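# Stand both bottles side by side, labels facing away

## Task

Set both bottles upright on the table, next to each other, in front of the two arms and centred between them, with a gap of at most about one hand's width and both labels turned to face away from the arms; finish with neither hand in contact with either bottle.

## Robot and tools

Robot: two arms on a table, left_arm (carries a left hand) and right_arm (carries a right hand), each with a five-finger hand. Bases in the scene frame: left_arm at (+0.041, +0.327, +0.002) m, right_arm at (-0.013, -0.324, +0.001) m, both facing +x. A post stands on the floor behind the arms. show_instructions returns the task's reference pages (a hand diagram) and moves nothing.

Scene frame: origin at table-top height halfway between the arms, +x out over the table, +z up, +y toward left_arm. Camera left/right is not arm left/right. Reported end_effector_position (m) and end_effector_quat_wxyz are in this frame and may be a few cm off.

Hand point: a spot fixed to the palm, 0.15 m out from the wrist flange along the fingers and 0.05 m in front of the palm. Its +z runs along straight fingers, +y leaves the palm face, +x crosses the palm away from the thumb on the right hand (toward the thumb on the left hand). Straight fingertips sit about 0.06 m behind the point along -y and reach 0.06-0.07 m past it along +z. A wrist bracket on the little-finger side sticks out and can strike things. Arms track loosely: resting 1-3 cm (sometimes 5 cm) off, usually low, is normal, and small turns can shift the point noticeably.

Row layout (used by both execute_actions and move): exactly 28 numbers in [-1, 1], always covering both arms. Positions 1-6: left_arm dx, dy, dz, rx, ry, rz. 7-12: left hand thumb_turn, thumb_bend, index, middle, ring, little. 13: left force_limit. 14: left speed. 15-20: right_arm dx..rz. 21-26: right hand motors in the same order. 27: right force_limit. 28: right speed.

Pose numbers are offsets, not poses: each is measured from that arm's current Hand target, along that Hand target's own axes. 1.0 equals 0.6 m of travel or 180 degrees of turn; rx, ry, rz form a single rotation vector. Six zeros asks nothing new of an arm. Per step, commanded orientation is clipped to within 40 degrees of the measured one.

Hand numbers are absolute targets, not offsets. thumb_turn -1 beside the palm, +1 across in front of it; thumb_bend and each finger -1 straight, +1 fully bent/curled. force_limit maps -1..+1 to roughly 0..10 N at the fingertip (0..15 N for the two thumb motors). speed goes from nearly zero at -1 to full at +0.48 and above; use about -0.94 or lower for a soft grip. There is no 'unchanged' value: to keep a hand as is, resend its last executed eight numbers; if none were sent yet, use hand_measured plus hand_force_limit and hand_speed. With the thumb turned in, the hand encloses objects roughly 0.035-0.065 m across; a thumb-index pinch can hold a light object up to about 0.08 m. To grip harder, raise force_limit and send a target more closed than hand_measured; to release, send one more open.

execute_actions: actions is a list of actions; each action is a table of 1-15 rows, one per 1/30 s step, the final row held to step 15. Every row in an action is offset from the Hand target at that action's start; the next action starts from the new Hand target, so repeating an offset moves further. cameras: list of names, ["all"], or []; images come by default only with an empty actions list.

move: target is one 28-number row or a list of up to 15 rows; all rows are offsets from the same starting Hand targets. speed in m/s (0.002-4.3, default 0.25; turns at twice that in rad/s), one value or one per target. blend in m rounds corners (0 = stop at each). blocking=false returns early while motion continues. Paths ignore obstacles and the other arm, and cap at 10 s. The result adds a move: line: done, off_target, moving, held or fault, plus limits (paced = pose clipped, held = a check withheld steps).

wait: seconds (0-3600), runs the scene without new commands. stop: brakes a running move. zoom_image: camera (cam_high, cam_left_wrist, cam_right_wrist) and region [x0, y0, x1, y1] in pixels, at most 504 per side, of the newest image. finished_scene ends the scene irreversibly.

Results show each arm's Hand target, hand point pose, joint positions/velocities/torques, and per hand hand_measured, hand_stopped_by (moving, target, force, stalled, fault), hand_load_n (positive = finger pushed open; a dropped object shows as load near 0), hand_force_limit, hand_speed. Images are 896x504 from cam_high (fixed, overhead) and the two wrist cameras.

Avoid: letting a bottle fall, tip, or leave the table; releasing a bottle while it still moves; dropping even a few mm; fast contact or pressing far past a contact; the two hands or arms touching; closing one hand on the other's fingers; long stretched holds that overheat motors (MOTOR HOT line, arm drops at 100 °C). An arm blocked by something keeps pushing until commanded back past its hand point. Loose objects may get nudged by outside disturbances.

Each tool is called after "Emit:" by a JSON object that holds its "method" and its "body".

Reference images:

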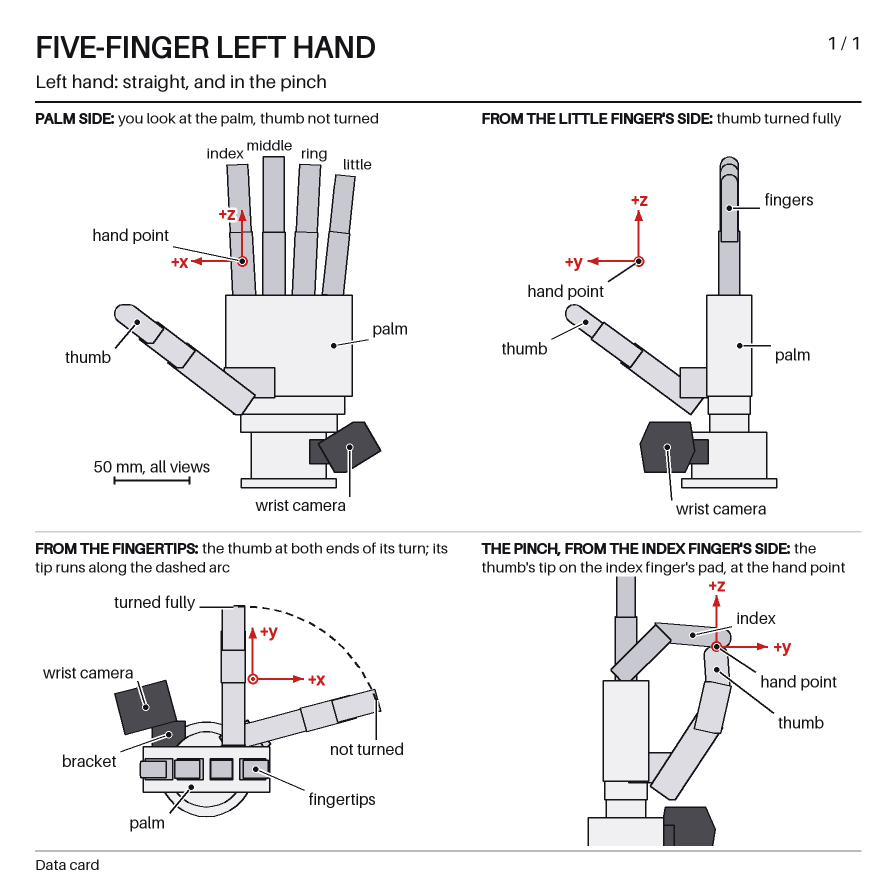

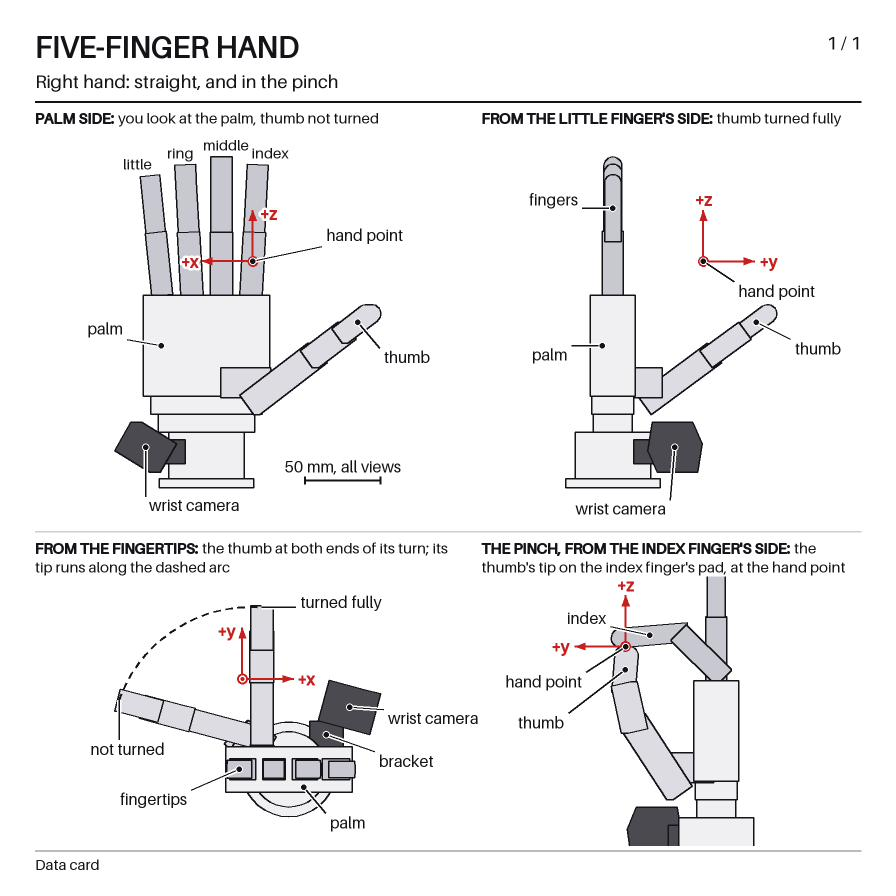

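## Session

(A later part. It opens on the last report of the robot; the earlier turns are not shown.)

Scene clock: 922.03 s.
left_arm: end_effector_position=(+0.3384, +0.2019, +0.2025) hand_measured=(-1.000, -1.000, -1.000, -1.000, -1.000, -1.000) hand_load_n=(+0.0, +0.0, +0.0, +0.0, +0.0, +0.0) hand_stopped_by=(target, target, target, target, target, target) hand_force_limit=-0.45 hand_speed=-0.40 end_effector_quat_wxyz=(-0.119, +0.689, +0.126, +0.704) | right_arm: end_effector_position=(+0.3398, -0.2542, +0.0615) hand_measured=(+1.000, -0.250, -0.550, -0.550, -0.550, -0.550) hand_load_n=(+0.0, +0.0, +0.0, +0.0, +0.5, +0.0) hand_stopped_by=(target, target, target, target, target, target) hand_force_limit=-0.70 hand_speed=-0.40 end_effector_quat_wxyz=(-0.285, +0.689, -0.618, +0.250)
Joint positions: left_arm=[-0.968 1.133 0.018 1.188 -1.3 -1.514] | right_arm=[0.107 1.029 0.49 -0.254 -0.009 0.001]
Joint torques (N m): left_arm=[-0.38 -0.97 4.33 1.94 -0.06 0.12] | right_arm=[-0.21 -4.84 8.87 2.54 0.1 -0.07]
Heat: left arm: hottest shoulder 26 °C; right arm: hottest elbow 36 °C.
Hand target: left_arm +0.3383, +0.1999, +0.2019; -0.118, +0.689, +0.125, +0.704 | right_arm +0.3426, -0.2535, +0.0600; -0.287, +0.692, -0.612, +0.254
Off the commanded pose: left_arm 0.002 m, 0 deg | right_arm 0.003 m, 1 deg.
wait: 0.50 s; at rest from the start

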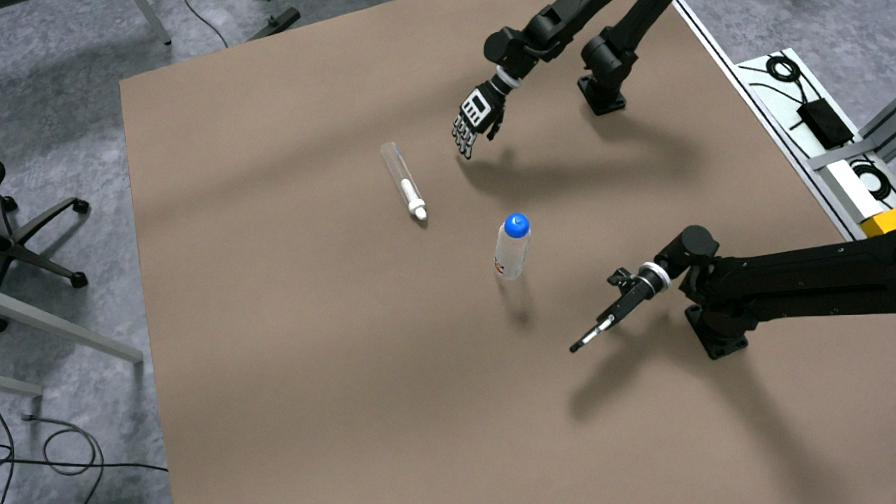

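Emit:
{"method": "move", "body": {"target": [[0,0,0,0,0,0,-1,-1,-1,-1,-1,-1,-0.45,-0.4,0.0277,-0.1038,0.1275,0,0.0051,0.0051,1,-0.25,-0.45,-0.45,-0.45,-0.45,-0.7,-0.4],[0,0,0,0,0,0,-1,-1,-1,-1,-1,-1,-0.45,-0.4,0.0277,-0.059,0.1723,0,0.0051,0.0051,1,-0.25,-0.45,-0.45,-0.45,-0.45,-0.7,-0.4]], "speed": [0.15,0.04], "cameras": ["cam_high","cam_right_wrist"]}}

Emit:
{"method": "zoom_image", "body": {"camera": "cam_high", "region": [370, 100, 490, 230]}}

Scene clock: 951.87 s.
left_arm: end_effector_position=(+0.3384, +0.2019, +0.2025) hand_measured=(-1.000, -1.000, -1.000, -1.000, -1.000, -1.000) hand_load_n=(+0.0, +0.0, +0.0, +0.0, +0.0, +0.0) hand_stopped_by=(target, target, target, target, target, target) hand_force_limit=-0.45 hand_speed=-0.40 end_effector_quat_wxyz=(-0.119, +0.689, +0.126, +0.704) | right_arm: end_effector_position=(+0.4381, -0.2549, +0.0199) hand_measured=(+1.000, -0.250, -0.450, -0.450, -0.450, -0.450) hand_load_n=(+0.0, +0.0, +0.0, -4.0, +0.0, +0.0) hand_stopped_by=(target, target, target, target, target, target) hand_force_limit=-0.70 hand_speed=-0.40 end_effector_quat_wxyz=(-0.286, +0.683, -0.621, +0.257)
Joint positions: left_arm=[-0.968 1.133 0.018 1.188 -1.3 -1.514] | right_arm=[0.081 1.419 0.655 -0.017 -0.016 -0.009]
Joint torques (N m): left_arm=[-0.15 -0.97 4.4 1.98 -0.06 0.13] | right_arm=[-1.08 -7.47 8.13 2.63 0.03 -0.07]
Heat: left arm: hottest shoulder 26 °C; right arm: hottest elbow 35 °C.
Hand target: left_arm +0.3383, +0.1999, +0.2019; -0.118, +0.689, +0.125, +0.704 | right_arm +0.4420, -0.2580, +0.0120; -0.284, +0.685, -0.620, +0.257
Off the commanded pose: left_arm 0.002 m, 0 deg | right_arm 0.009 m, 0 deg.
move: done
cam_right_wrist: T_world_to_cam=[[-0.68553, -0.27941, -0.67229, 0.24058], [-0.53154, 0.8231, 0.19992, 0.44918], [0.4975, 0.4944, -0.71278, 0.0409]] pos_world=[0.38333, -0.32272, 0.10109]

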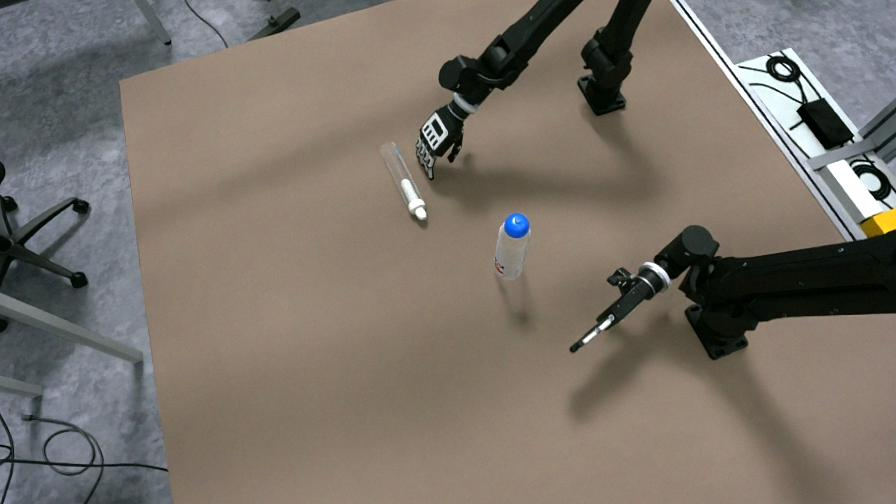

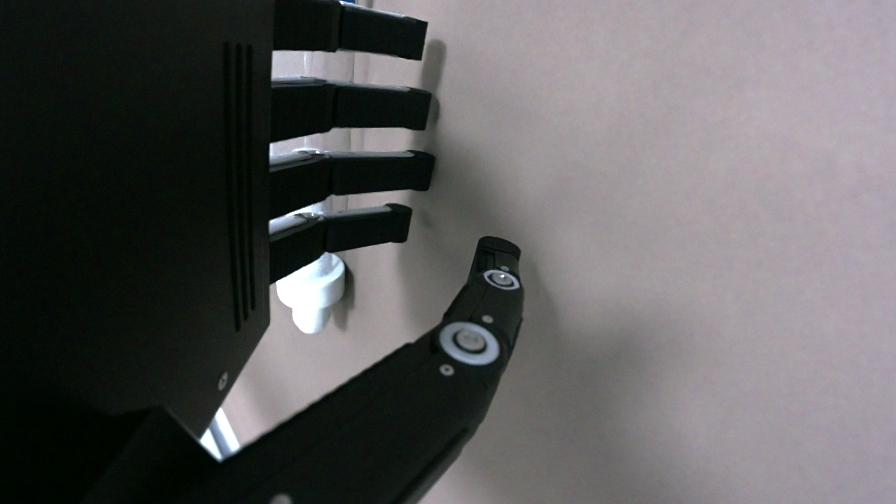

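Scaled by 3.877.

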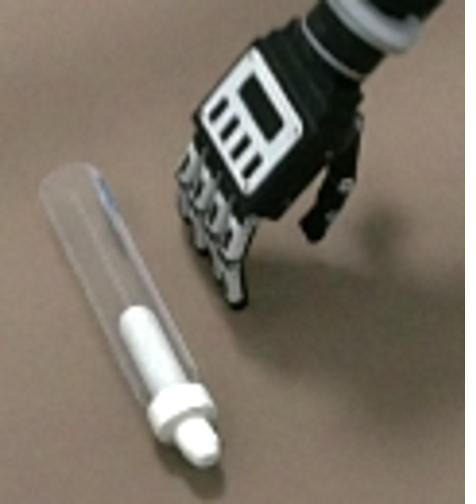

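Emit:
{"method": "move", "body": {"target": [[0,0,0,0,0,0,-1,-1,-1,-1,-1,-1,-0.45,-0.4,0,-0.0742,-0.0742,0,0,0,1,-0.25,-0.45,-0.45,-0.45,-0.45,-0.7,-0.4],[0,0,0,0,0,0,-1,-1,-1,-1,-1,-1,-0.45,-0.4,-0.0107,-0.1768,0.0285,0,0,0,1,-0.35,-0.6,-0.6,-0.6,-0.6,-0.7,-0.4]], "speed": [0.08,0.15], "cameras": ["cam_high","cam_right_wrist"]}}

Emit:
{"method": "zoom_image", "body": {"camera": "cam_high", "region": [360, 90, 480, 230]}}

Scene clock: 965.77 s.
left_arm: end_effector_position=(+0.3384, +0.2019, +0.2025) hand_measured=(-1.000, -1.000, -1.000, -1.000, -1.000, -1.000) hand_load_n=(+0.0, -0.5, +0.0, +0.0, +0.0, +0.0) hand_stopped_by=(target, target, target, target, target, target) hand_force_limit=-0.45 hand_speed=-0.40 end_effector_quat_wxyz=(-0.119, +0.689, +0.126, +0.704) | right_arm: end_effector_position=(+0.5091, -0.2489, +0.0607) hand_measured=(+1.000, -0.350, -0.600, -0.600, -0.600, -0.600) hand_load_n=(+0.0, +0.5, +0.0, +0.0, +0.0, +0.0) hand_stopped_by=(target, target, target, target, target, target) hand_force_limit=-0.70 hand_speed=-0.40 end_effector_quat_wxyz=(-0.274, +0.687, -0.624, +0.249)
Joint positions: left_arm=[-0.968 1.133 0.018 1.188 -1.3 -1.514] | right_arm=[0.084 1.52 0.919 -0.21 -0.009 -0.009]
Joint torques (N m): left_arm=[-0.38 -0.91 4.37 1.88 -0.04 0.13] | right_arm=[0.32 -10.7 12.66 1.48 0.25 0.06]
Heat: left arm: hottest shoulder 26 °C; right arm: hottest elbow 35 °C.
Hand target: left_arm +0.3383, +0.1999, +0.2019; -0.118, +0.689, +0.125, +0.704 | right_arm +0.5280, -0.2431, +0.0749; -0.284, +0.685, -0.620, +0.257
Off the commanded pose: left_arm 0.002 m, 0 deg | right_arm 0.024 m, 2 deg.
move: off_target (right_arm); target 2's new numbers were sent with right_arm's hand 0.024 m and 2 deg from that target
cam_right_wrist: T_world_to_cam=[[-0.70541, -0.28325, -0.64974, 0.32611], [-0.52397, 0.82572, 0.2089, 0.47009], [0.47733, 0.4878, -0.73089, 0.04144]] pos_world=[0.45658, -0.31601, 0.14398]

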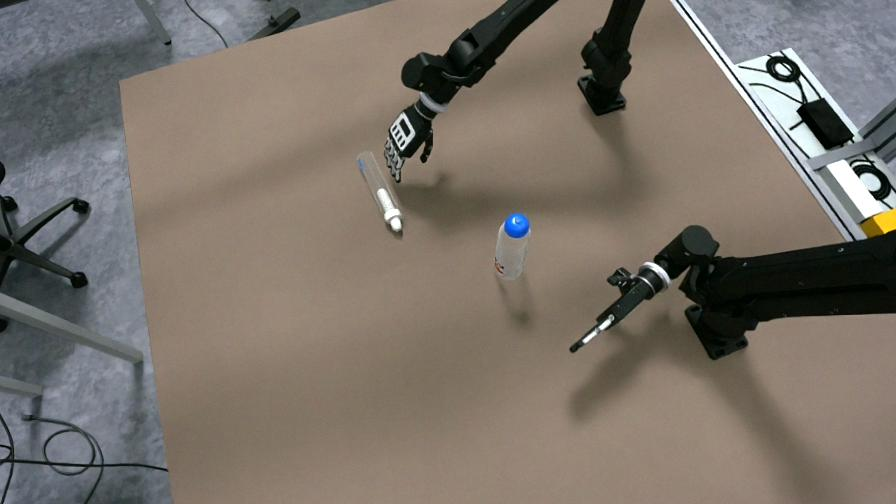

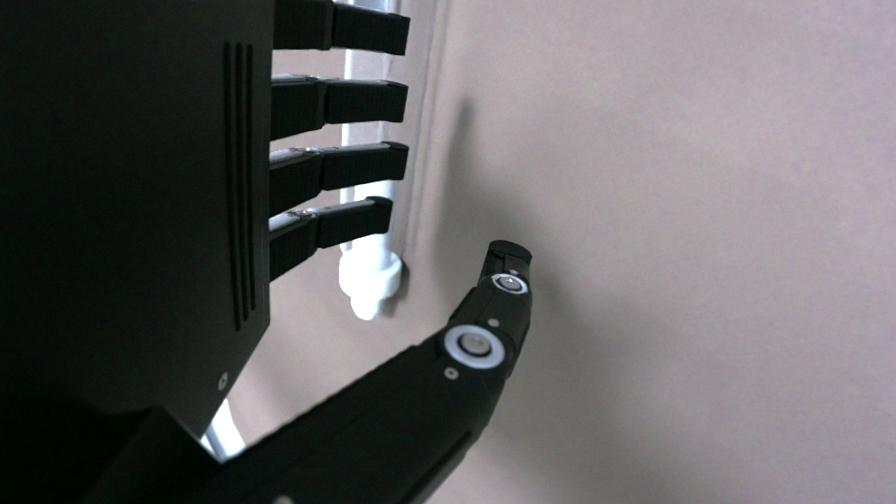

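Scaled by 3.600.

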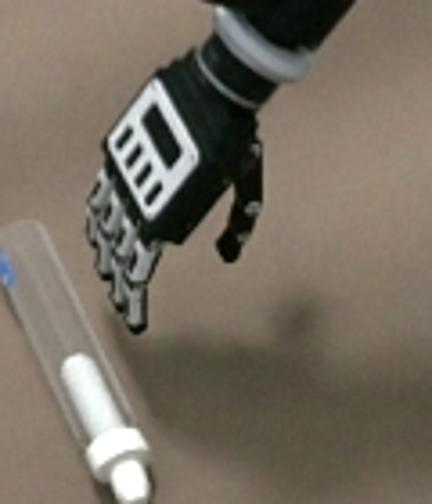

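Emit:
{"method": "wait", "body": {"seconds": 0.3, "cameras": ["cam_high"]}}

Emit:
{"method": "zoom_image", "body": {"camera": "cam_high", "region": [340, 140, 420, 240]}}

Scene clock: 969.23 s.
left_arm: end_effector_position=(+0.3384, +0.2019, +0.2025) hand_measured=(-1.000, -1.000, -1.000, -1.000, -1.000, -1.000) hand_load_n=(+0.0, +0.0, +0.0, +0.0, +0.0, +0.0) hand_stopped_by=(target, target, target, target, target, target) hand_force_limit=-0.45 hand_speed=-0.40 end_effector_quat_wxyz=(-0.119, +0.689, +0.126, +0.704) | right_arm: end_effector_position=(+0.5091, -0.2489, +0.0607) hand_measured=(+1.000, -0.350, -0.600, -0.600, -0.600, -0.600) hand_load_n=(+0.0, +0.0, +0.0, +0.0, +0.0, +0.0) hand_stopped_by=(target, target, target, target, target, target) hand_force_limit=-0.70 hand_speed=-0.40 end_effector_quat_wxyz=(-0.274, +0.687, -0.624, +0.249)
Joint positions: left_arm=[-0.968 1.133 0.018 1.188 -1.3 -1.514] | right_arm=[0.084 1.52 0.919 -0.21 -0.009 -0.009]
Joint torques (N m): left_arm=[-0.44 -1.03 4.34 1.94 -0.04 0.13] | right_arm=[0.21 -10.81 12.72 1.48 0.25 0.06]
Heat: left arm: hottest shoulder 26 °C; right arm: hottest elbow 35 °C.
Hand target: left_arm +0.3383, +0.1999, +0.2019; -0.118, +0.689, +0.125, +0.704 | right_arm +0.5280, -0.2431, +0.0749; -0.284, +0.685, -0.620, +0.257
Off the commanded pose: left_arm 0.002 m, 0 deg | right_arm 0.024 m, 2 deg.
wait: 0.30 s; at rest from the start

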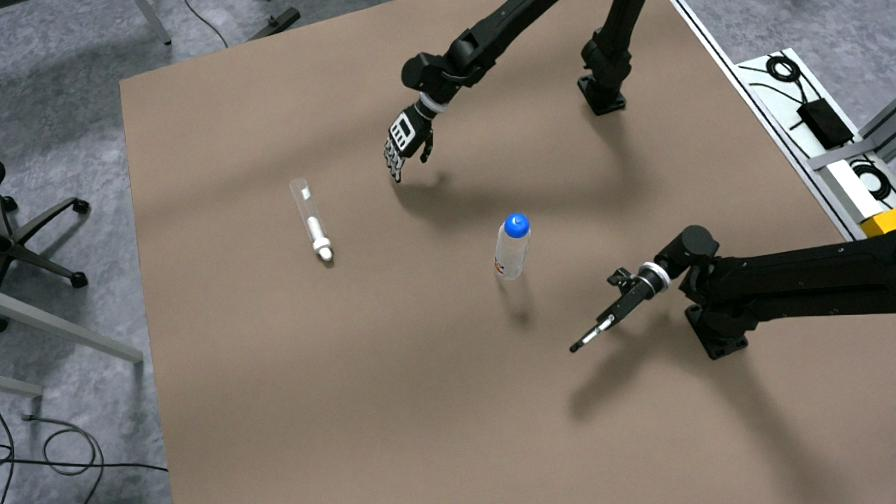

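Scaled by 5.040.

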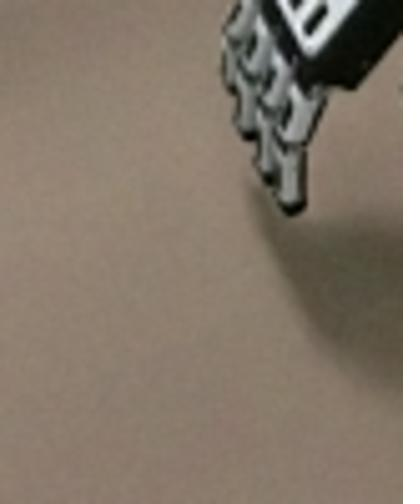

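Emit:
{"method": "wait", "body": {"seconds": 0, "cameras": ["cam_high"]}}

Scene clock: 972.10 s.
left_arm: end_effector_position=(+0.3384, +0.2019, +0.2025) hand_measured=(-1.000, -1.000, -1.000, -1.000, -1.000, -1.000) hand_load_n=(+0.0, +0.0, +0.0, +0.0, +0.0, +0.0) hand_stopped_by=(target, target, target, target, target, target) hand_force_limit=-0.45 hand_speed=-0.40 end_effector_quat_wxyz=(-0.119, +0.689, +0.126, +0.704) | right_arm: end_effector_position=(+0.5091, -0.2489, +0.0607) hand_measured=(+1.000, -0.350, -0.600, -0.600, -0.600, -0.600) hand_load_n=(+0.0, +0.0, +0.0, +0.0, +0.0, +0.0) hand_stopped_by=(target, target, target, target, target, target) hand_force_limit=-0.70 hand_speed=-0.40 end_effector_quat_wxyz=(-0.274, +0.687, -0.624, +0.249)
Joint positions: left_arm=[-0.968 1.133 0.018 1.188 -1.3 -1.514] | right_arm=[0.084 1.52 0.919 -0.21 -0.009 -0.009]
Joint torques (N m): left_arm=[-0.21 -1.03 4.36 1.94 -0.06 0.12] | right_arm=[0.38 -10.7 12.71 1.5 0.26 0.06]
Heat: left arm: hottest shoulder 26 °C; right arm: hottest elbow 36 °C.
Hand target: left_arm +0.3383, +0.1999, +0.2019; -0.118, +0.689, +0.125, +0.704 | right_arm +0.5280, -0.2431, +0.0749; -0.284, +0.685, -0.620, +0.257
Off the commanded pose: left_arm 0.002 m, 0 deg | right_arm 0.024 m, 2 deg.

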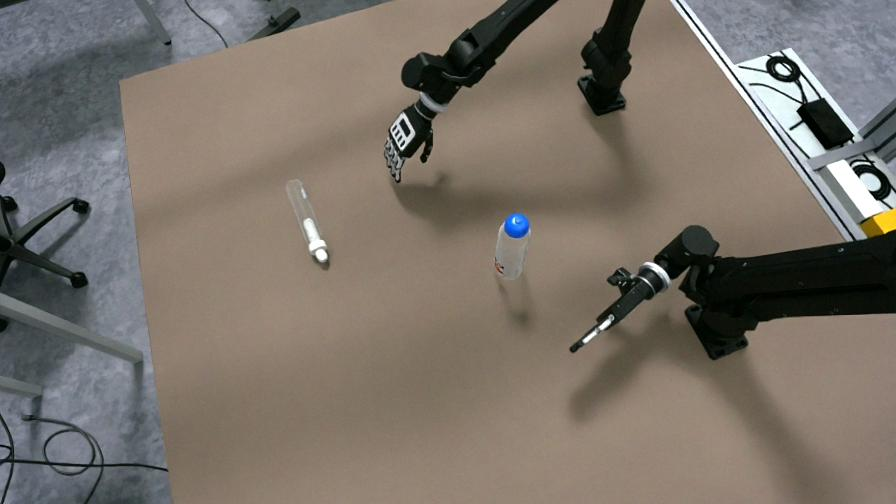

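Emit:
{"method": "execute_actions", "body": {"actions": []}}

Emit:
{"method": "zoom_image", "body": {"camera": "cam_high", "region": [220, 150, 400, 280]}}

Scene clock: 1007.10 s.
left_arm: end_effector_position=(+0.3384, +0.2019, +0.2025) hand_measured=(-1.000, -1.000, -1.000, -1.000, -1.000, -1.000) hand_load_n=(-0.5, +0.0, +0.0, +0.0, +0.0, +0.0) hand_stopped_by=(target, target, target, target, target, target) hand_force_limit=-0.45 hand_speed=-0.40 end_effector_quat_wxyz=(-0.119, +0.689, +0.126, +0.704) | right_arm: end_effector_position=(+0.5091, -0.2489, +0.0607) hand_measured=(+1.000, -0.350, -0.600, -0.600, -0.600, -0.600) hand_load_n=(+0.0, +0.0, +0.0, +0.0, +0.0, +0.0) hand_stopped_by=(target, target, target, target, target, target) hand_force_limit=-0.70 hand_speed=-0.40 end_effector_quat_wxyz=(-0.274, +0.687, -0.624, +0.249)
Joint positions: left_arm=[-0.968 1.133 0.018 1.188 -1.3 -1.514] | right_arm=[0.084 1.52 0.919 -0.21 -0.009 -0.009]
Joint velocities: within noise
Joint torques (N m): left_arm=[-0.5 -1.08 4.34 1.92 -0.04 0.13] | right_arm=[0.32 -10.81 12.71 1.48 0.25 0.06]
Motor temperatures (°C): left_arm=[21 26 26 20 19 19] | right_arm=[22 24 40 19 18 21]
Heat: left arm: hottest shoulder 26 °C; right arm: hottest elbow 40 °C.
Hand target: left_arm +0.3383, +0.1999, +0.2019; -0.118, +0.689, +0.125, +0.704 | right_arm +0.5280, -0.2431, +0.0749; -0.284, +0.685, -0.620, +0.257
Off the commanded pose: left_arm 0.002 m, 0 deg | right_arm 0.024 m, 2 deg.
camera_calibration:
cam_left_wrist: T_world_to_cam=[[-0.32687, 0.91595, 0.23281, -0.11994], [-0.51806, -0.37969, 0.76645, 0.08201], [0.79043, 0.12992, 0.59862, -0.29701]] pos_world=[0.23805, 0.17959, 0.14286]
cam_right_wrist: T_world_to_cam=[[-0.70541, -0.28325, -0.64974, 0.32611], [-0.52397, 0.82572, 0.2089, 0.47009], [0.47733, 0.4878, -0.73089, 0.04144]] pos_world=[0.45658, -0.31601, 0.14398]

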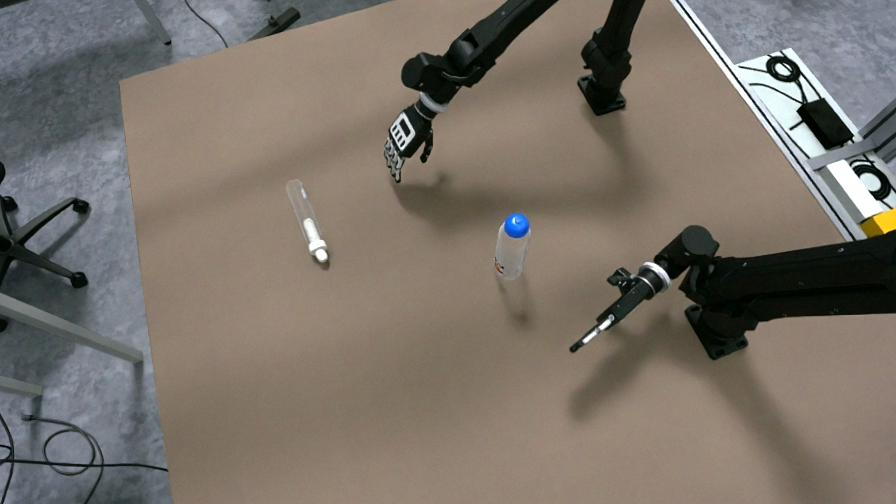

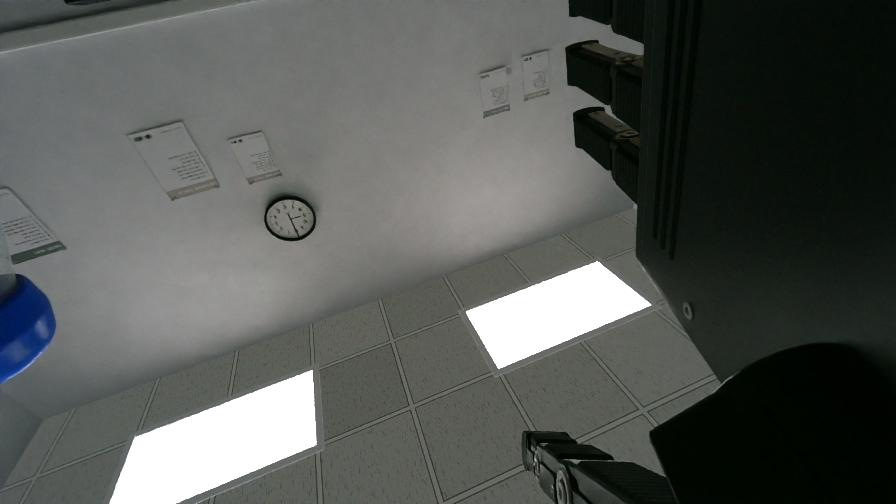

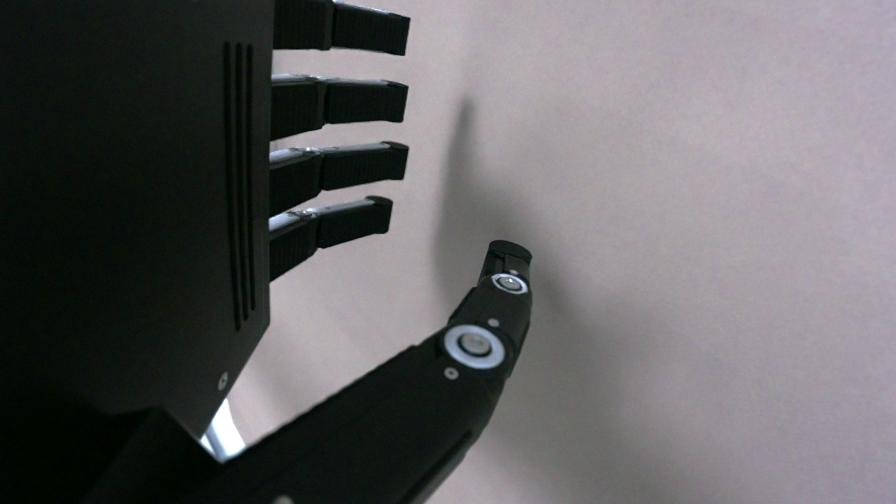

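Scaled by 2.800.

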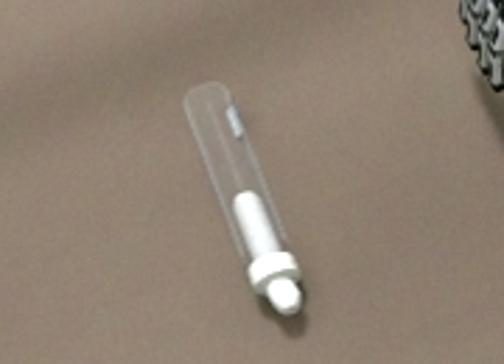

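Emit:
{"method": "move", "body": {"target": [[0,0,0,0,0,0,-1,-1,-1,-1,-1,-1,-0.45,-0.4,0,-0.171,-0.171,0,0,0,1,-0.6,-0.5,-0.5,-0.5,-0.5,-0.7,-0.4],[0,0,0,0,0,0,-1,-1,-1,-1,-1,-1,-0.45,-0.4,-0.0167,-0.2906,-0.0512,0,0,0,1,-0.6,-0.5,-0.5,-0.5,-0.5,-0.7,-0.4],[0,0,0,0,0,0,-1,-1,-1,-1,-1,-1,-0.45,-0.4,-0.0085,-0.4085,0.0668,0,0,0,1,-0.6,-0.5,-0.5,-0.5,-0.5,-0.7,-0.4]], "speed": 0.15, "blend": [0.02,0.02,0], "cameras": ["all"]}}

Scene clock: 1035.33 s.
left_arm: end_effector_position=(+0.3384, +0.2019, +0.2025) hand_measured=(-1.000, -1.000, -1.000, -1.000, -1.000, -1.000) hand_load_n=(+0.0, +0.0, +0.0, +0.0, +0.0, +0.0) hand_stopped_by=(target, target, target, target, target, target) hand_force_limit=-0.45 hand_speed=-0.40 end_effector_quat_wxyz=(-0.119, +0.689, +0.126, +0.704) | right_arm: end_effector_position=(+0.7149, -0.2207, +0.2028) hand_measured=(+1.000, -0.600, -0.500, -0.500, -0.500, -0.500) hand_load_n=(+0.0, +0.0, +0.0, +0.0, +0.0, +0.0) hand_stopped_by=(target, target, target, target, target, target) hand_force_limit=-0.70 hand_speed=-0.40 end_effector_quat_wxyz=(-0.272, +0.690, -0.623, +0.249)
Joint positions: left_arm=[-0.968 1.133 0.018 1.188 -1.3 -1.514] | right_arm=[0.102 1.913 1.846 -0.748 0.003 -0.003]
Joint torques (N m): left_arm=[-0.56 -1.08 4.37 1.96 -0.04 0.13] | right_arm=[-0.38 -17.14 14.58 1.46 0.08 0.06]
Heat: left arm: hottest elbow 26 °C; right arm: hottest elbow 41 °C.
Hand target: left_arm +0.3383, +0.1999, +0.2019; -0.118, +0.689, +0.125, +0.704 | right_arm +0.7281, -0.2181, +0.2200; -0.284, +0.685, -0.620, +0.257
Off the commanded pose: left_arm 0.002 m, 0 deg | right_arm 0.022 m, 2 deg.
move: off_target (right_arm)
cam_left_wrist: T_world_to_cam=[[-0.32687, 0.91595, 0.23281, -0.11994], [-0.51806, -0.37969, 0.76645, 0.08201], [0.79043, 0.12992, 0.59862, -0.29701]] pos_world=[0.23805, 0.17959, 0.14286]
cam_right_wrist: T_world_to_cam=[[-0.70601, -0.28947, -0.64634, 0.56998], [-0.52725, 0.82415, 0.20682, 0.52743], [0.47282, 0.4868, -0.73448, 0.03701]] pos_world=[0.663, -0.28771, 0.2865]

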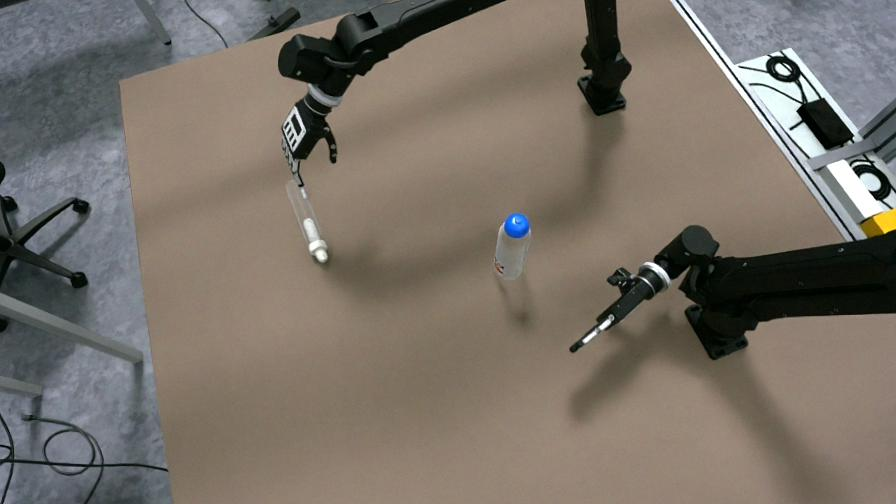

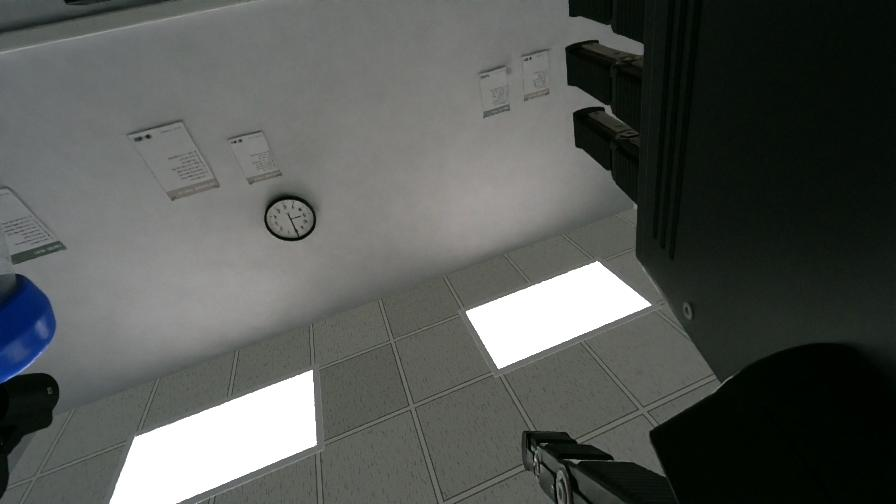

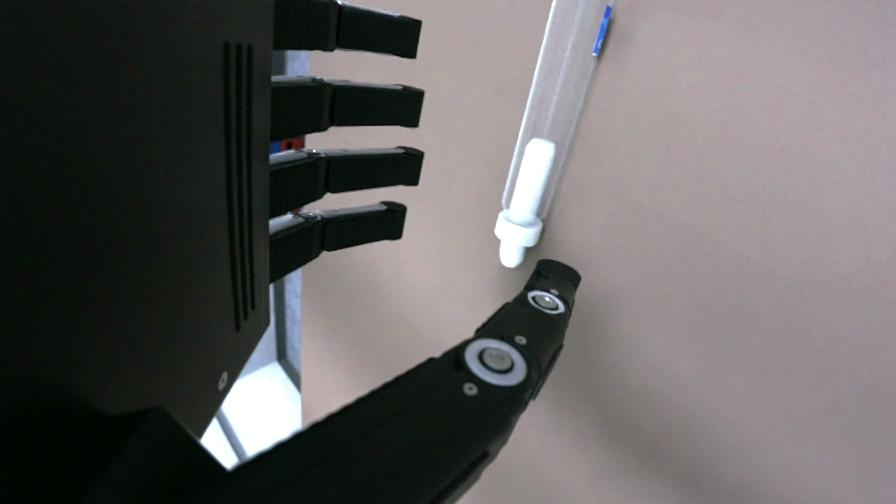

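Emit:
{"method": "zoom_image", "body": {"camera": "cam_right_wrist", "region": [460, 0, 680, 130]}}

Emit:
{"method": "zoom_image", "body": {"camera": "cam_high", "region": [260, 160, 350, 280]}}

Scaled by 2.291.

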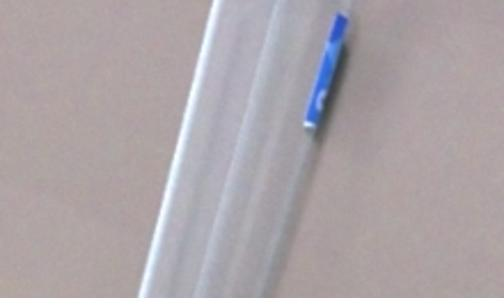

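Scaled by 4.200.

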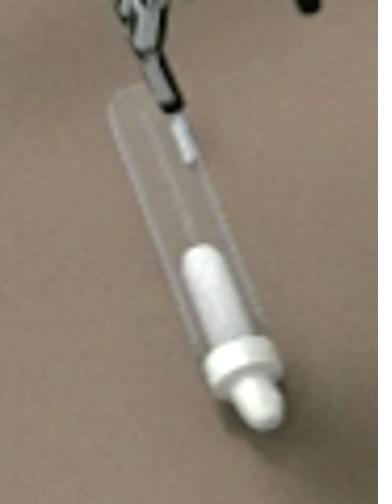

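Emit:
{"method": "move", "body": {"target": [0,0,0,0,0,0,-1,-1,-1,-1,-1,-1,-0.45,-0.4,0.0298,-0.0690,0.0690,0,0,0,1,-0.6,-0.6,-0.6,-0.6,-0.6,-0.7,-0.4], "speed": 0.1, "cameras": ["cam_high","cam_right_wrist"]}}

Emit:
{"method": "zoom_image", "body": {"camera": "cam_high", "region": [240, 140, 350, 280]}}

Scene clock: 1064.83 s.
left_arm: end_effector_position=(+0.3384, +0.2019, +0.2025) hand_measured=(-1.000, -1.000, -1.000, -1.000, -1.000, -1.000) hand_load_n=(+0.0, +0.0, +0.0, +0.0, +0.0, +0.0) hand_stopped_by=(target, target, target, target, target, target) hand_force_limit=-0.45 hand_speed=-0.40 end_effector_quat_wxyz=(-0.119, +0.689, +0.126, +0.704) | right_arm: end_effector_position=(+0.7766, -0.2261, +0.2059) hand_measured=(+1.000, -0.600, -0.600, -0.600, -0.600, -0.600) hand_load_n=(+0.0, +0.0, +0.0, +0.0, +0.0, +0.0) hand_stopped_by=(target, target, target, target, target, target) hand_force_limit=-0.70 hand_speed=-0.40 end_effector_quat_wxyz=(-0.275, +0.687, -0.625, +0.248)
Joint positions: left_arm=[-0.968 1.133 0.018 1.188 -1.3 -1.514] | right_arm=[0.084 2.104 2.154 -0.862 -0.012 -0.006]
Joint torques (N m): left_arm=[-0.5 -1.03 4.34 1.92 -0.05 0.13] | right_arm=[-0.85 -19.08 14.63 1.51 -0.01 -0.06]
Motor temperatures (°C): left_arm=[21 25 26 20 19 19] | right_arm=[22 26 48 19 18 21]
Heat: left arm: hottest elbow 26 °C; right arm: hottest elbow 48 °C.
Hand target: left_arm +0.3383, +0.1999, +0.2019; -0.118, +0.689, +0.125, +0.704 | right_arm +0.7882, -0.2302, +0.2200; -0.284, +0.685, -0.620, +0.257
Off the commanded pose: left_arm 0.002 m, 0 deg | right_arm 0.019 m, 2 deg.
move: off_target (right_arm)
cam_right_wrist: T_world_to_cam=[[-0.70621, -0.28019, -0.6502, 0.617], [-0.52355, 0.82489, 0.21319, 0.55961], [0.47661, 0.49097, -0.72924, 0.00973]] pos_world=[0.72408, -0.29351, 0.28897]

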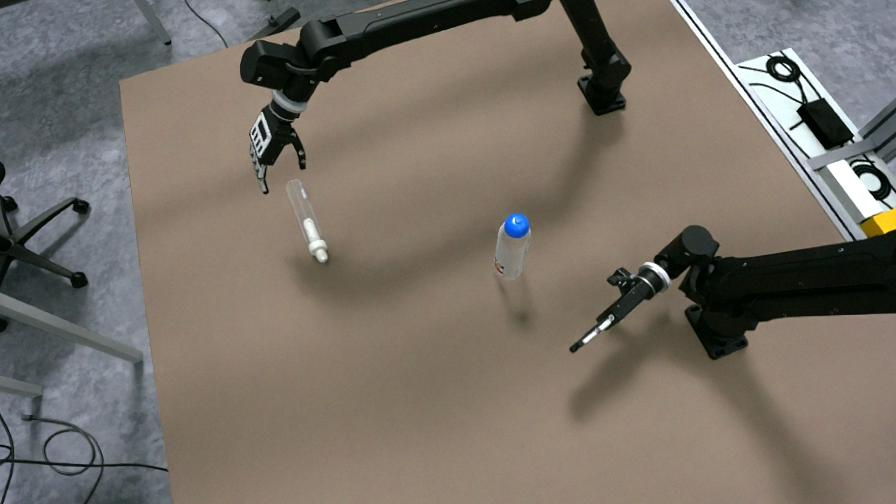

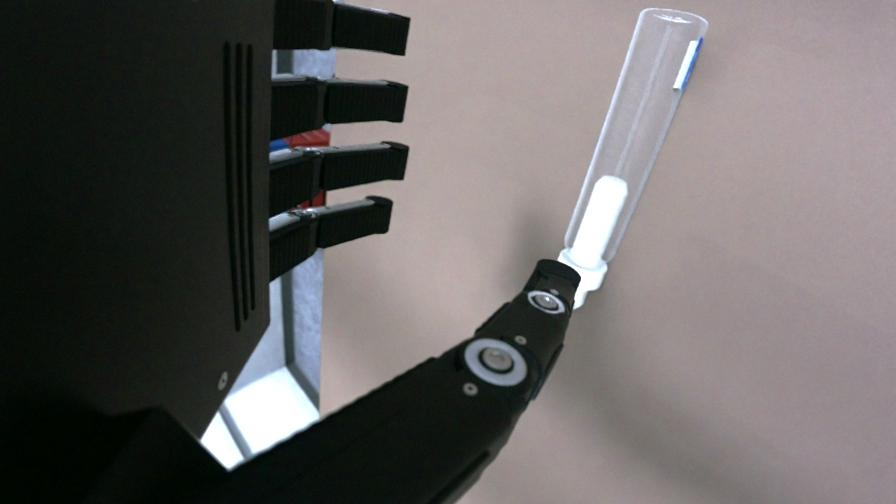

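Scaled by 3.600.

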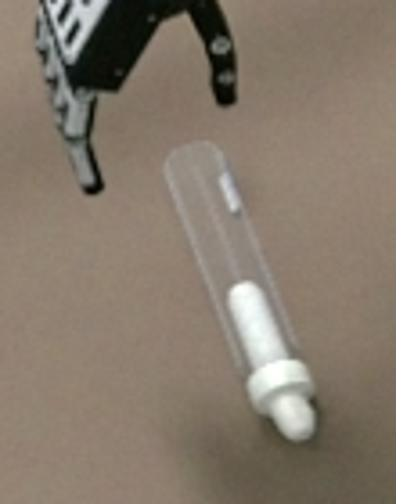

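Emit:
{"method": "zoom_image", "body": {"camera": "cam_right_wrist", "region": [560, 0, 740, 120]}}

Scaled by 2.800.

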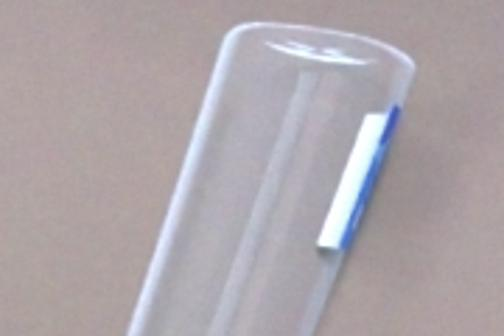

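Emit:
{"method": "move", "body": {"target": [0,0,0,0,0,0,-1,-1,-1,-1,-1,-1,-0.45,-0.4,0,0.1888,0.1885,0,0,0,1,-0.6,-0.6,-0.6,-0.6,-0.6,-0.7,-0.4], "speed": 0.1, "cameras": ["cam_high","cam_right_wrist"]}}

Emit:
{"method": "zoom_image", "body": {"camera": "cam_high", "region": [240, 140, 350, 280]}}

Scene clock: 1080.13 s.
left_arm: end_effector_position=(+0.3384, +0.2019, +0.2025) hand_measured=(-1.000, -1.000, -1.000, -1.000, -1.000, -1.000) hand_load_n=(+0.0, +0.0, +0.0, -0.5, +0.0, +0.0) hand_stopped_by=(target, target, target, target, target, target) hand_force_limit=-0.45 hand_speed=-0.40 end_effector_quat_wxyz=(-0.119, +0.689, +0.126, +0.704) | right_arm: end_effector_position=(+0.7835, -0.2254, +0.0650) hand_measured=(+1.000, -0.600, -0.600, -0.600, -0.600, -0.600) hand_load_n=(+0.0, +0.0, +0.0, +0.0, +0.0, +0.0) hand_stopped_by=(target, target, target, target, target, target) hand_force_limit=-0.70 hand_speed=-0.40 end_effector_quat_wxyz=(-0.281, +0.685, -0.623, +0.253)
Joint positions: left_arm=[-0.968 1.133 0.018 1.188 -1.3 -1.514] | right_arm=[0.084 2.167 1.881 -0.509 -0.013 -0.006]
Joint torques (N m): left_arm=[-0.56 -1.08 4.29 1.98 -0.06 0.13] | right_arm=[-0.79 -19.84 9.95 2.55 -0.02 -0.06]
Heat: left arm: hottest elbow 26 °C; right arm: hottest elbow 48 °C.
Hand target: left_arm +0.3383, +0.1999, +0.2019; -0.118, +0.689, +0.125, +0.704 | right_arm +0.7881, -0.2302, +0.0600; -0.284, +0.685, -0.620, +0.257
Off the commanded pose: left_arm 0.002 m, 0 deg | right_arm 0.008 m, 1 deg.
move: done
cam_right_wrist: T_world_to_cam=[[-0.69495, -0.27925, -0.66262, 0.52264], [-0.52737, 0.82436, 0.20569, 0.59619], [0.4888, 0.49239, -0.72016, -0.10645]] pos_world=[0.72965, -0.29312, 0.14702]

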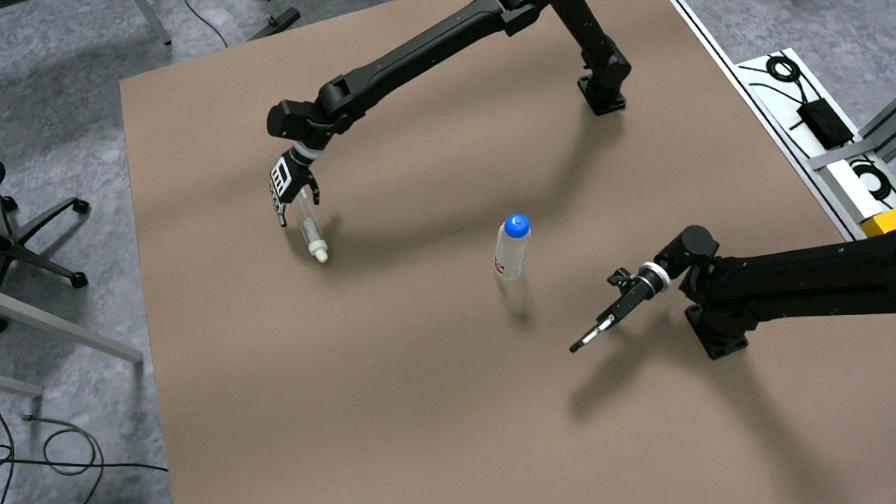

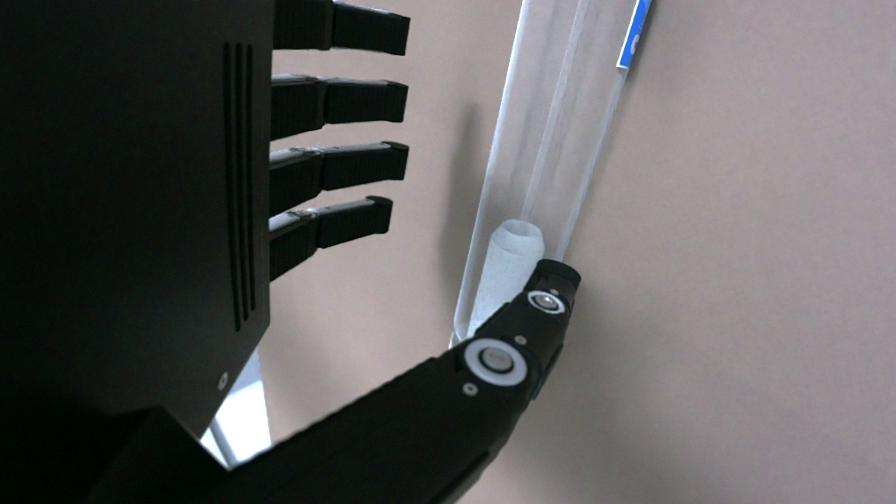

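Scaled by 3.600.

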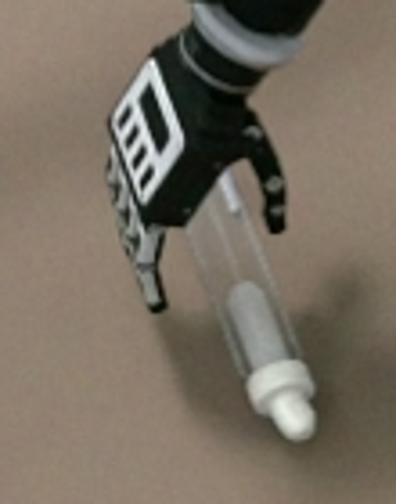

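Emit:
{"method": "move", "body": {"target": [0,0,0,0,0,0,-1,-1,-1,-1,-1,-1,-0.45,-0.4,-0.0013,0.0471,0.0283,0,0,0,1,-0.6,-0.6,-0.6,-0.6,-0.6,-0.7,-0.4], "speed": 0.04, "cameras": ["cam_high","cam_right_wrist"]}}

Emit:
{"method": "zoom_image", "body": {"camera": "cam_high", "region": [240, 140, 350, 280]}}

Scene clock: 1086.77 s.
left_arm: end_effector_position=(+0.3384, +0.2019, +0.2025) hand_measured=(-1.000, -1.000, -1.000, -1.000, -1.000, -1.000) hand_load_n=(+0.0, +0.0, +0.0, -0.5, +0.0, +0.0) hand_stopped_by=(target, target, target, target, target, target) hand_force_limit=-0.45 hand_speed=-0.40 end_effector_quat_wxyz=(-0.119, +0.689, +0.126, +0.704) | right_arm: end_effector_position=(+0.7772, -0.2259, +0.0378) hand_measured=(+1.000, -0.600, -0.600, -0.600, -0.600, -0.600) hand_load_n=(+0.0, +0.0, +0.0, +0.0, +0.0, +0.0) hand_stopped_by=(target, target, target, target, target, target) hand_force_limit=-0.70 hand_speed=-0.40 end_effector_quat_wxyz=(-0.284, +0.684, -0.622, +0.255)
Joint positions: left_arm=[-0.968 1.133 0.018 1.188 -1.3 -1.514] | right_arm=[0.084 2.171 1.81 -0.427 -0.013 -0.006]
Joint torques (N m): left_arm=[-0.44 -1.08 4.38 1.92 -0.05 0.12] | right_arm=[-0.85 -19.37 9.48 2.55 0.01 -0.06]
Heat: left arm: hottest elbow 26 °C; right arm: hottest elbow 46 °C.
Hand target: left_arm +0.3383, +0.1999, +0.2019; -0.118, +0.689, +0.125, +0.704 | right_arm +0.7802, -0.2302, +0.0281; -0.284, +0.685, -0.620, +0.257
Off the commanded pose: left_arm 0.002 m, 0 deg | right_arm 0.011 m, 0 deg.
move: off_target (right_arm)
cam_right_wrist: T_world_to_cam=[[-0.6904, -0.27893, -0.66749, 0.49678], [-0.52879, 0.82424, 0.20251, 0.60001], [0.49369, 0.49278, -0.71655, -0.12656]] pos_world=[0.72274, -0.29362, 0.11941]

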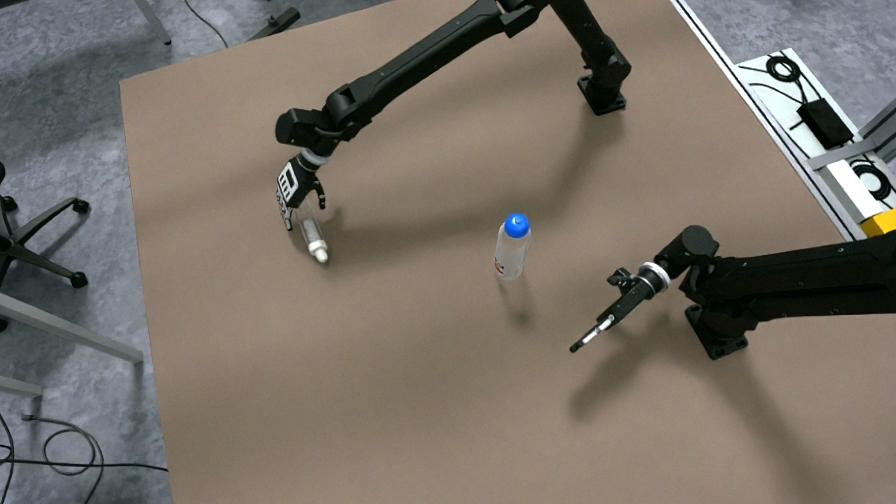

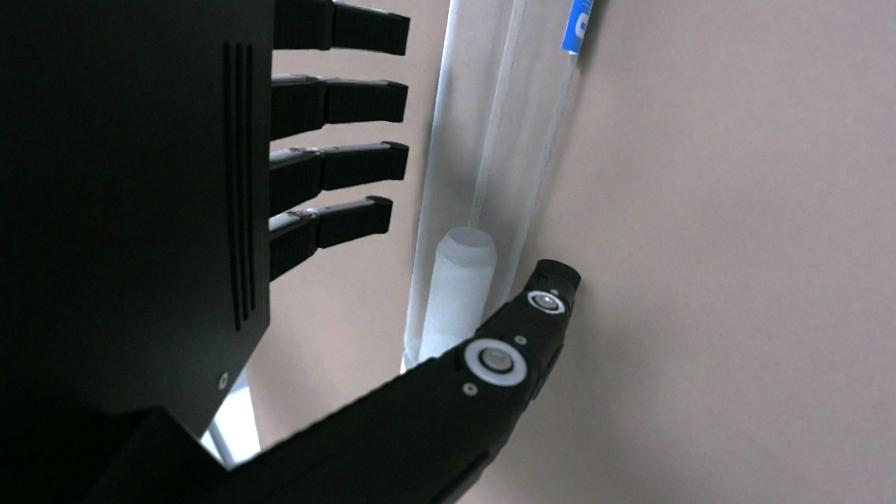

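Scaled by 3.600.

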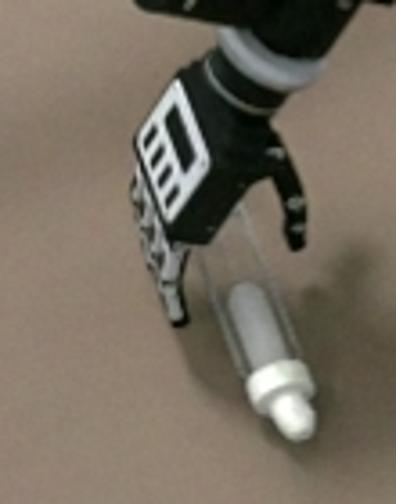

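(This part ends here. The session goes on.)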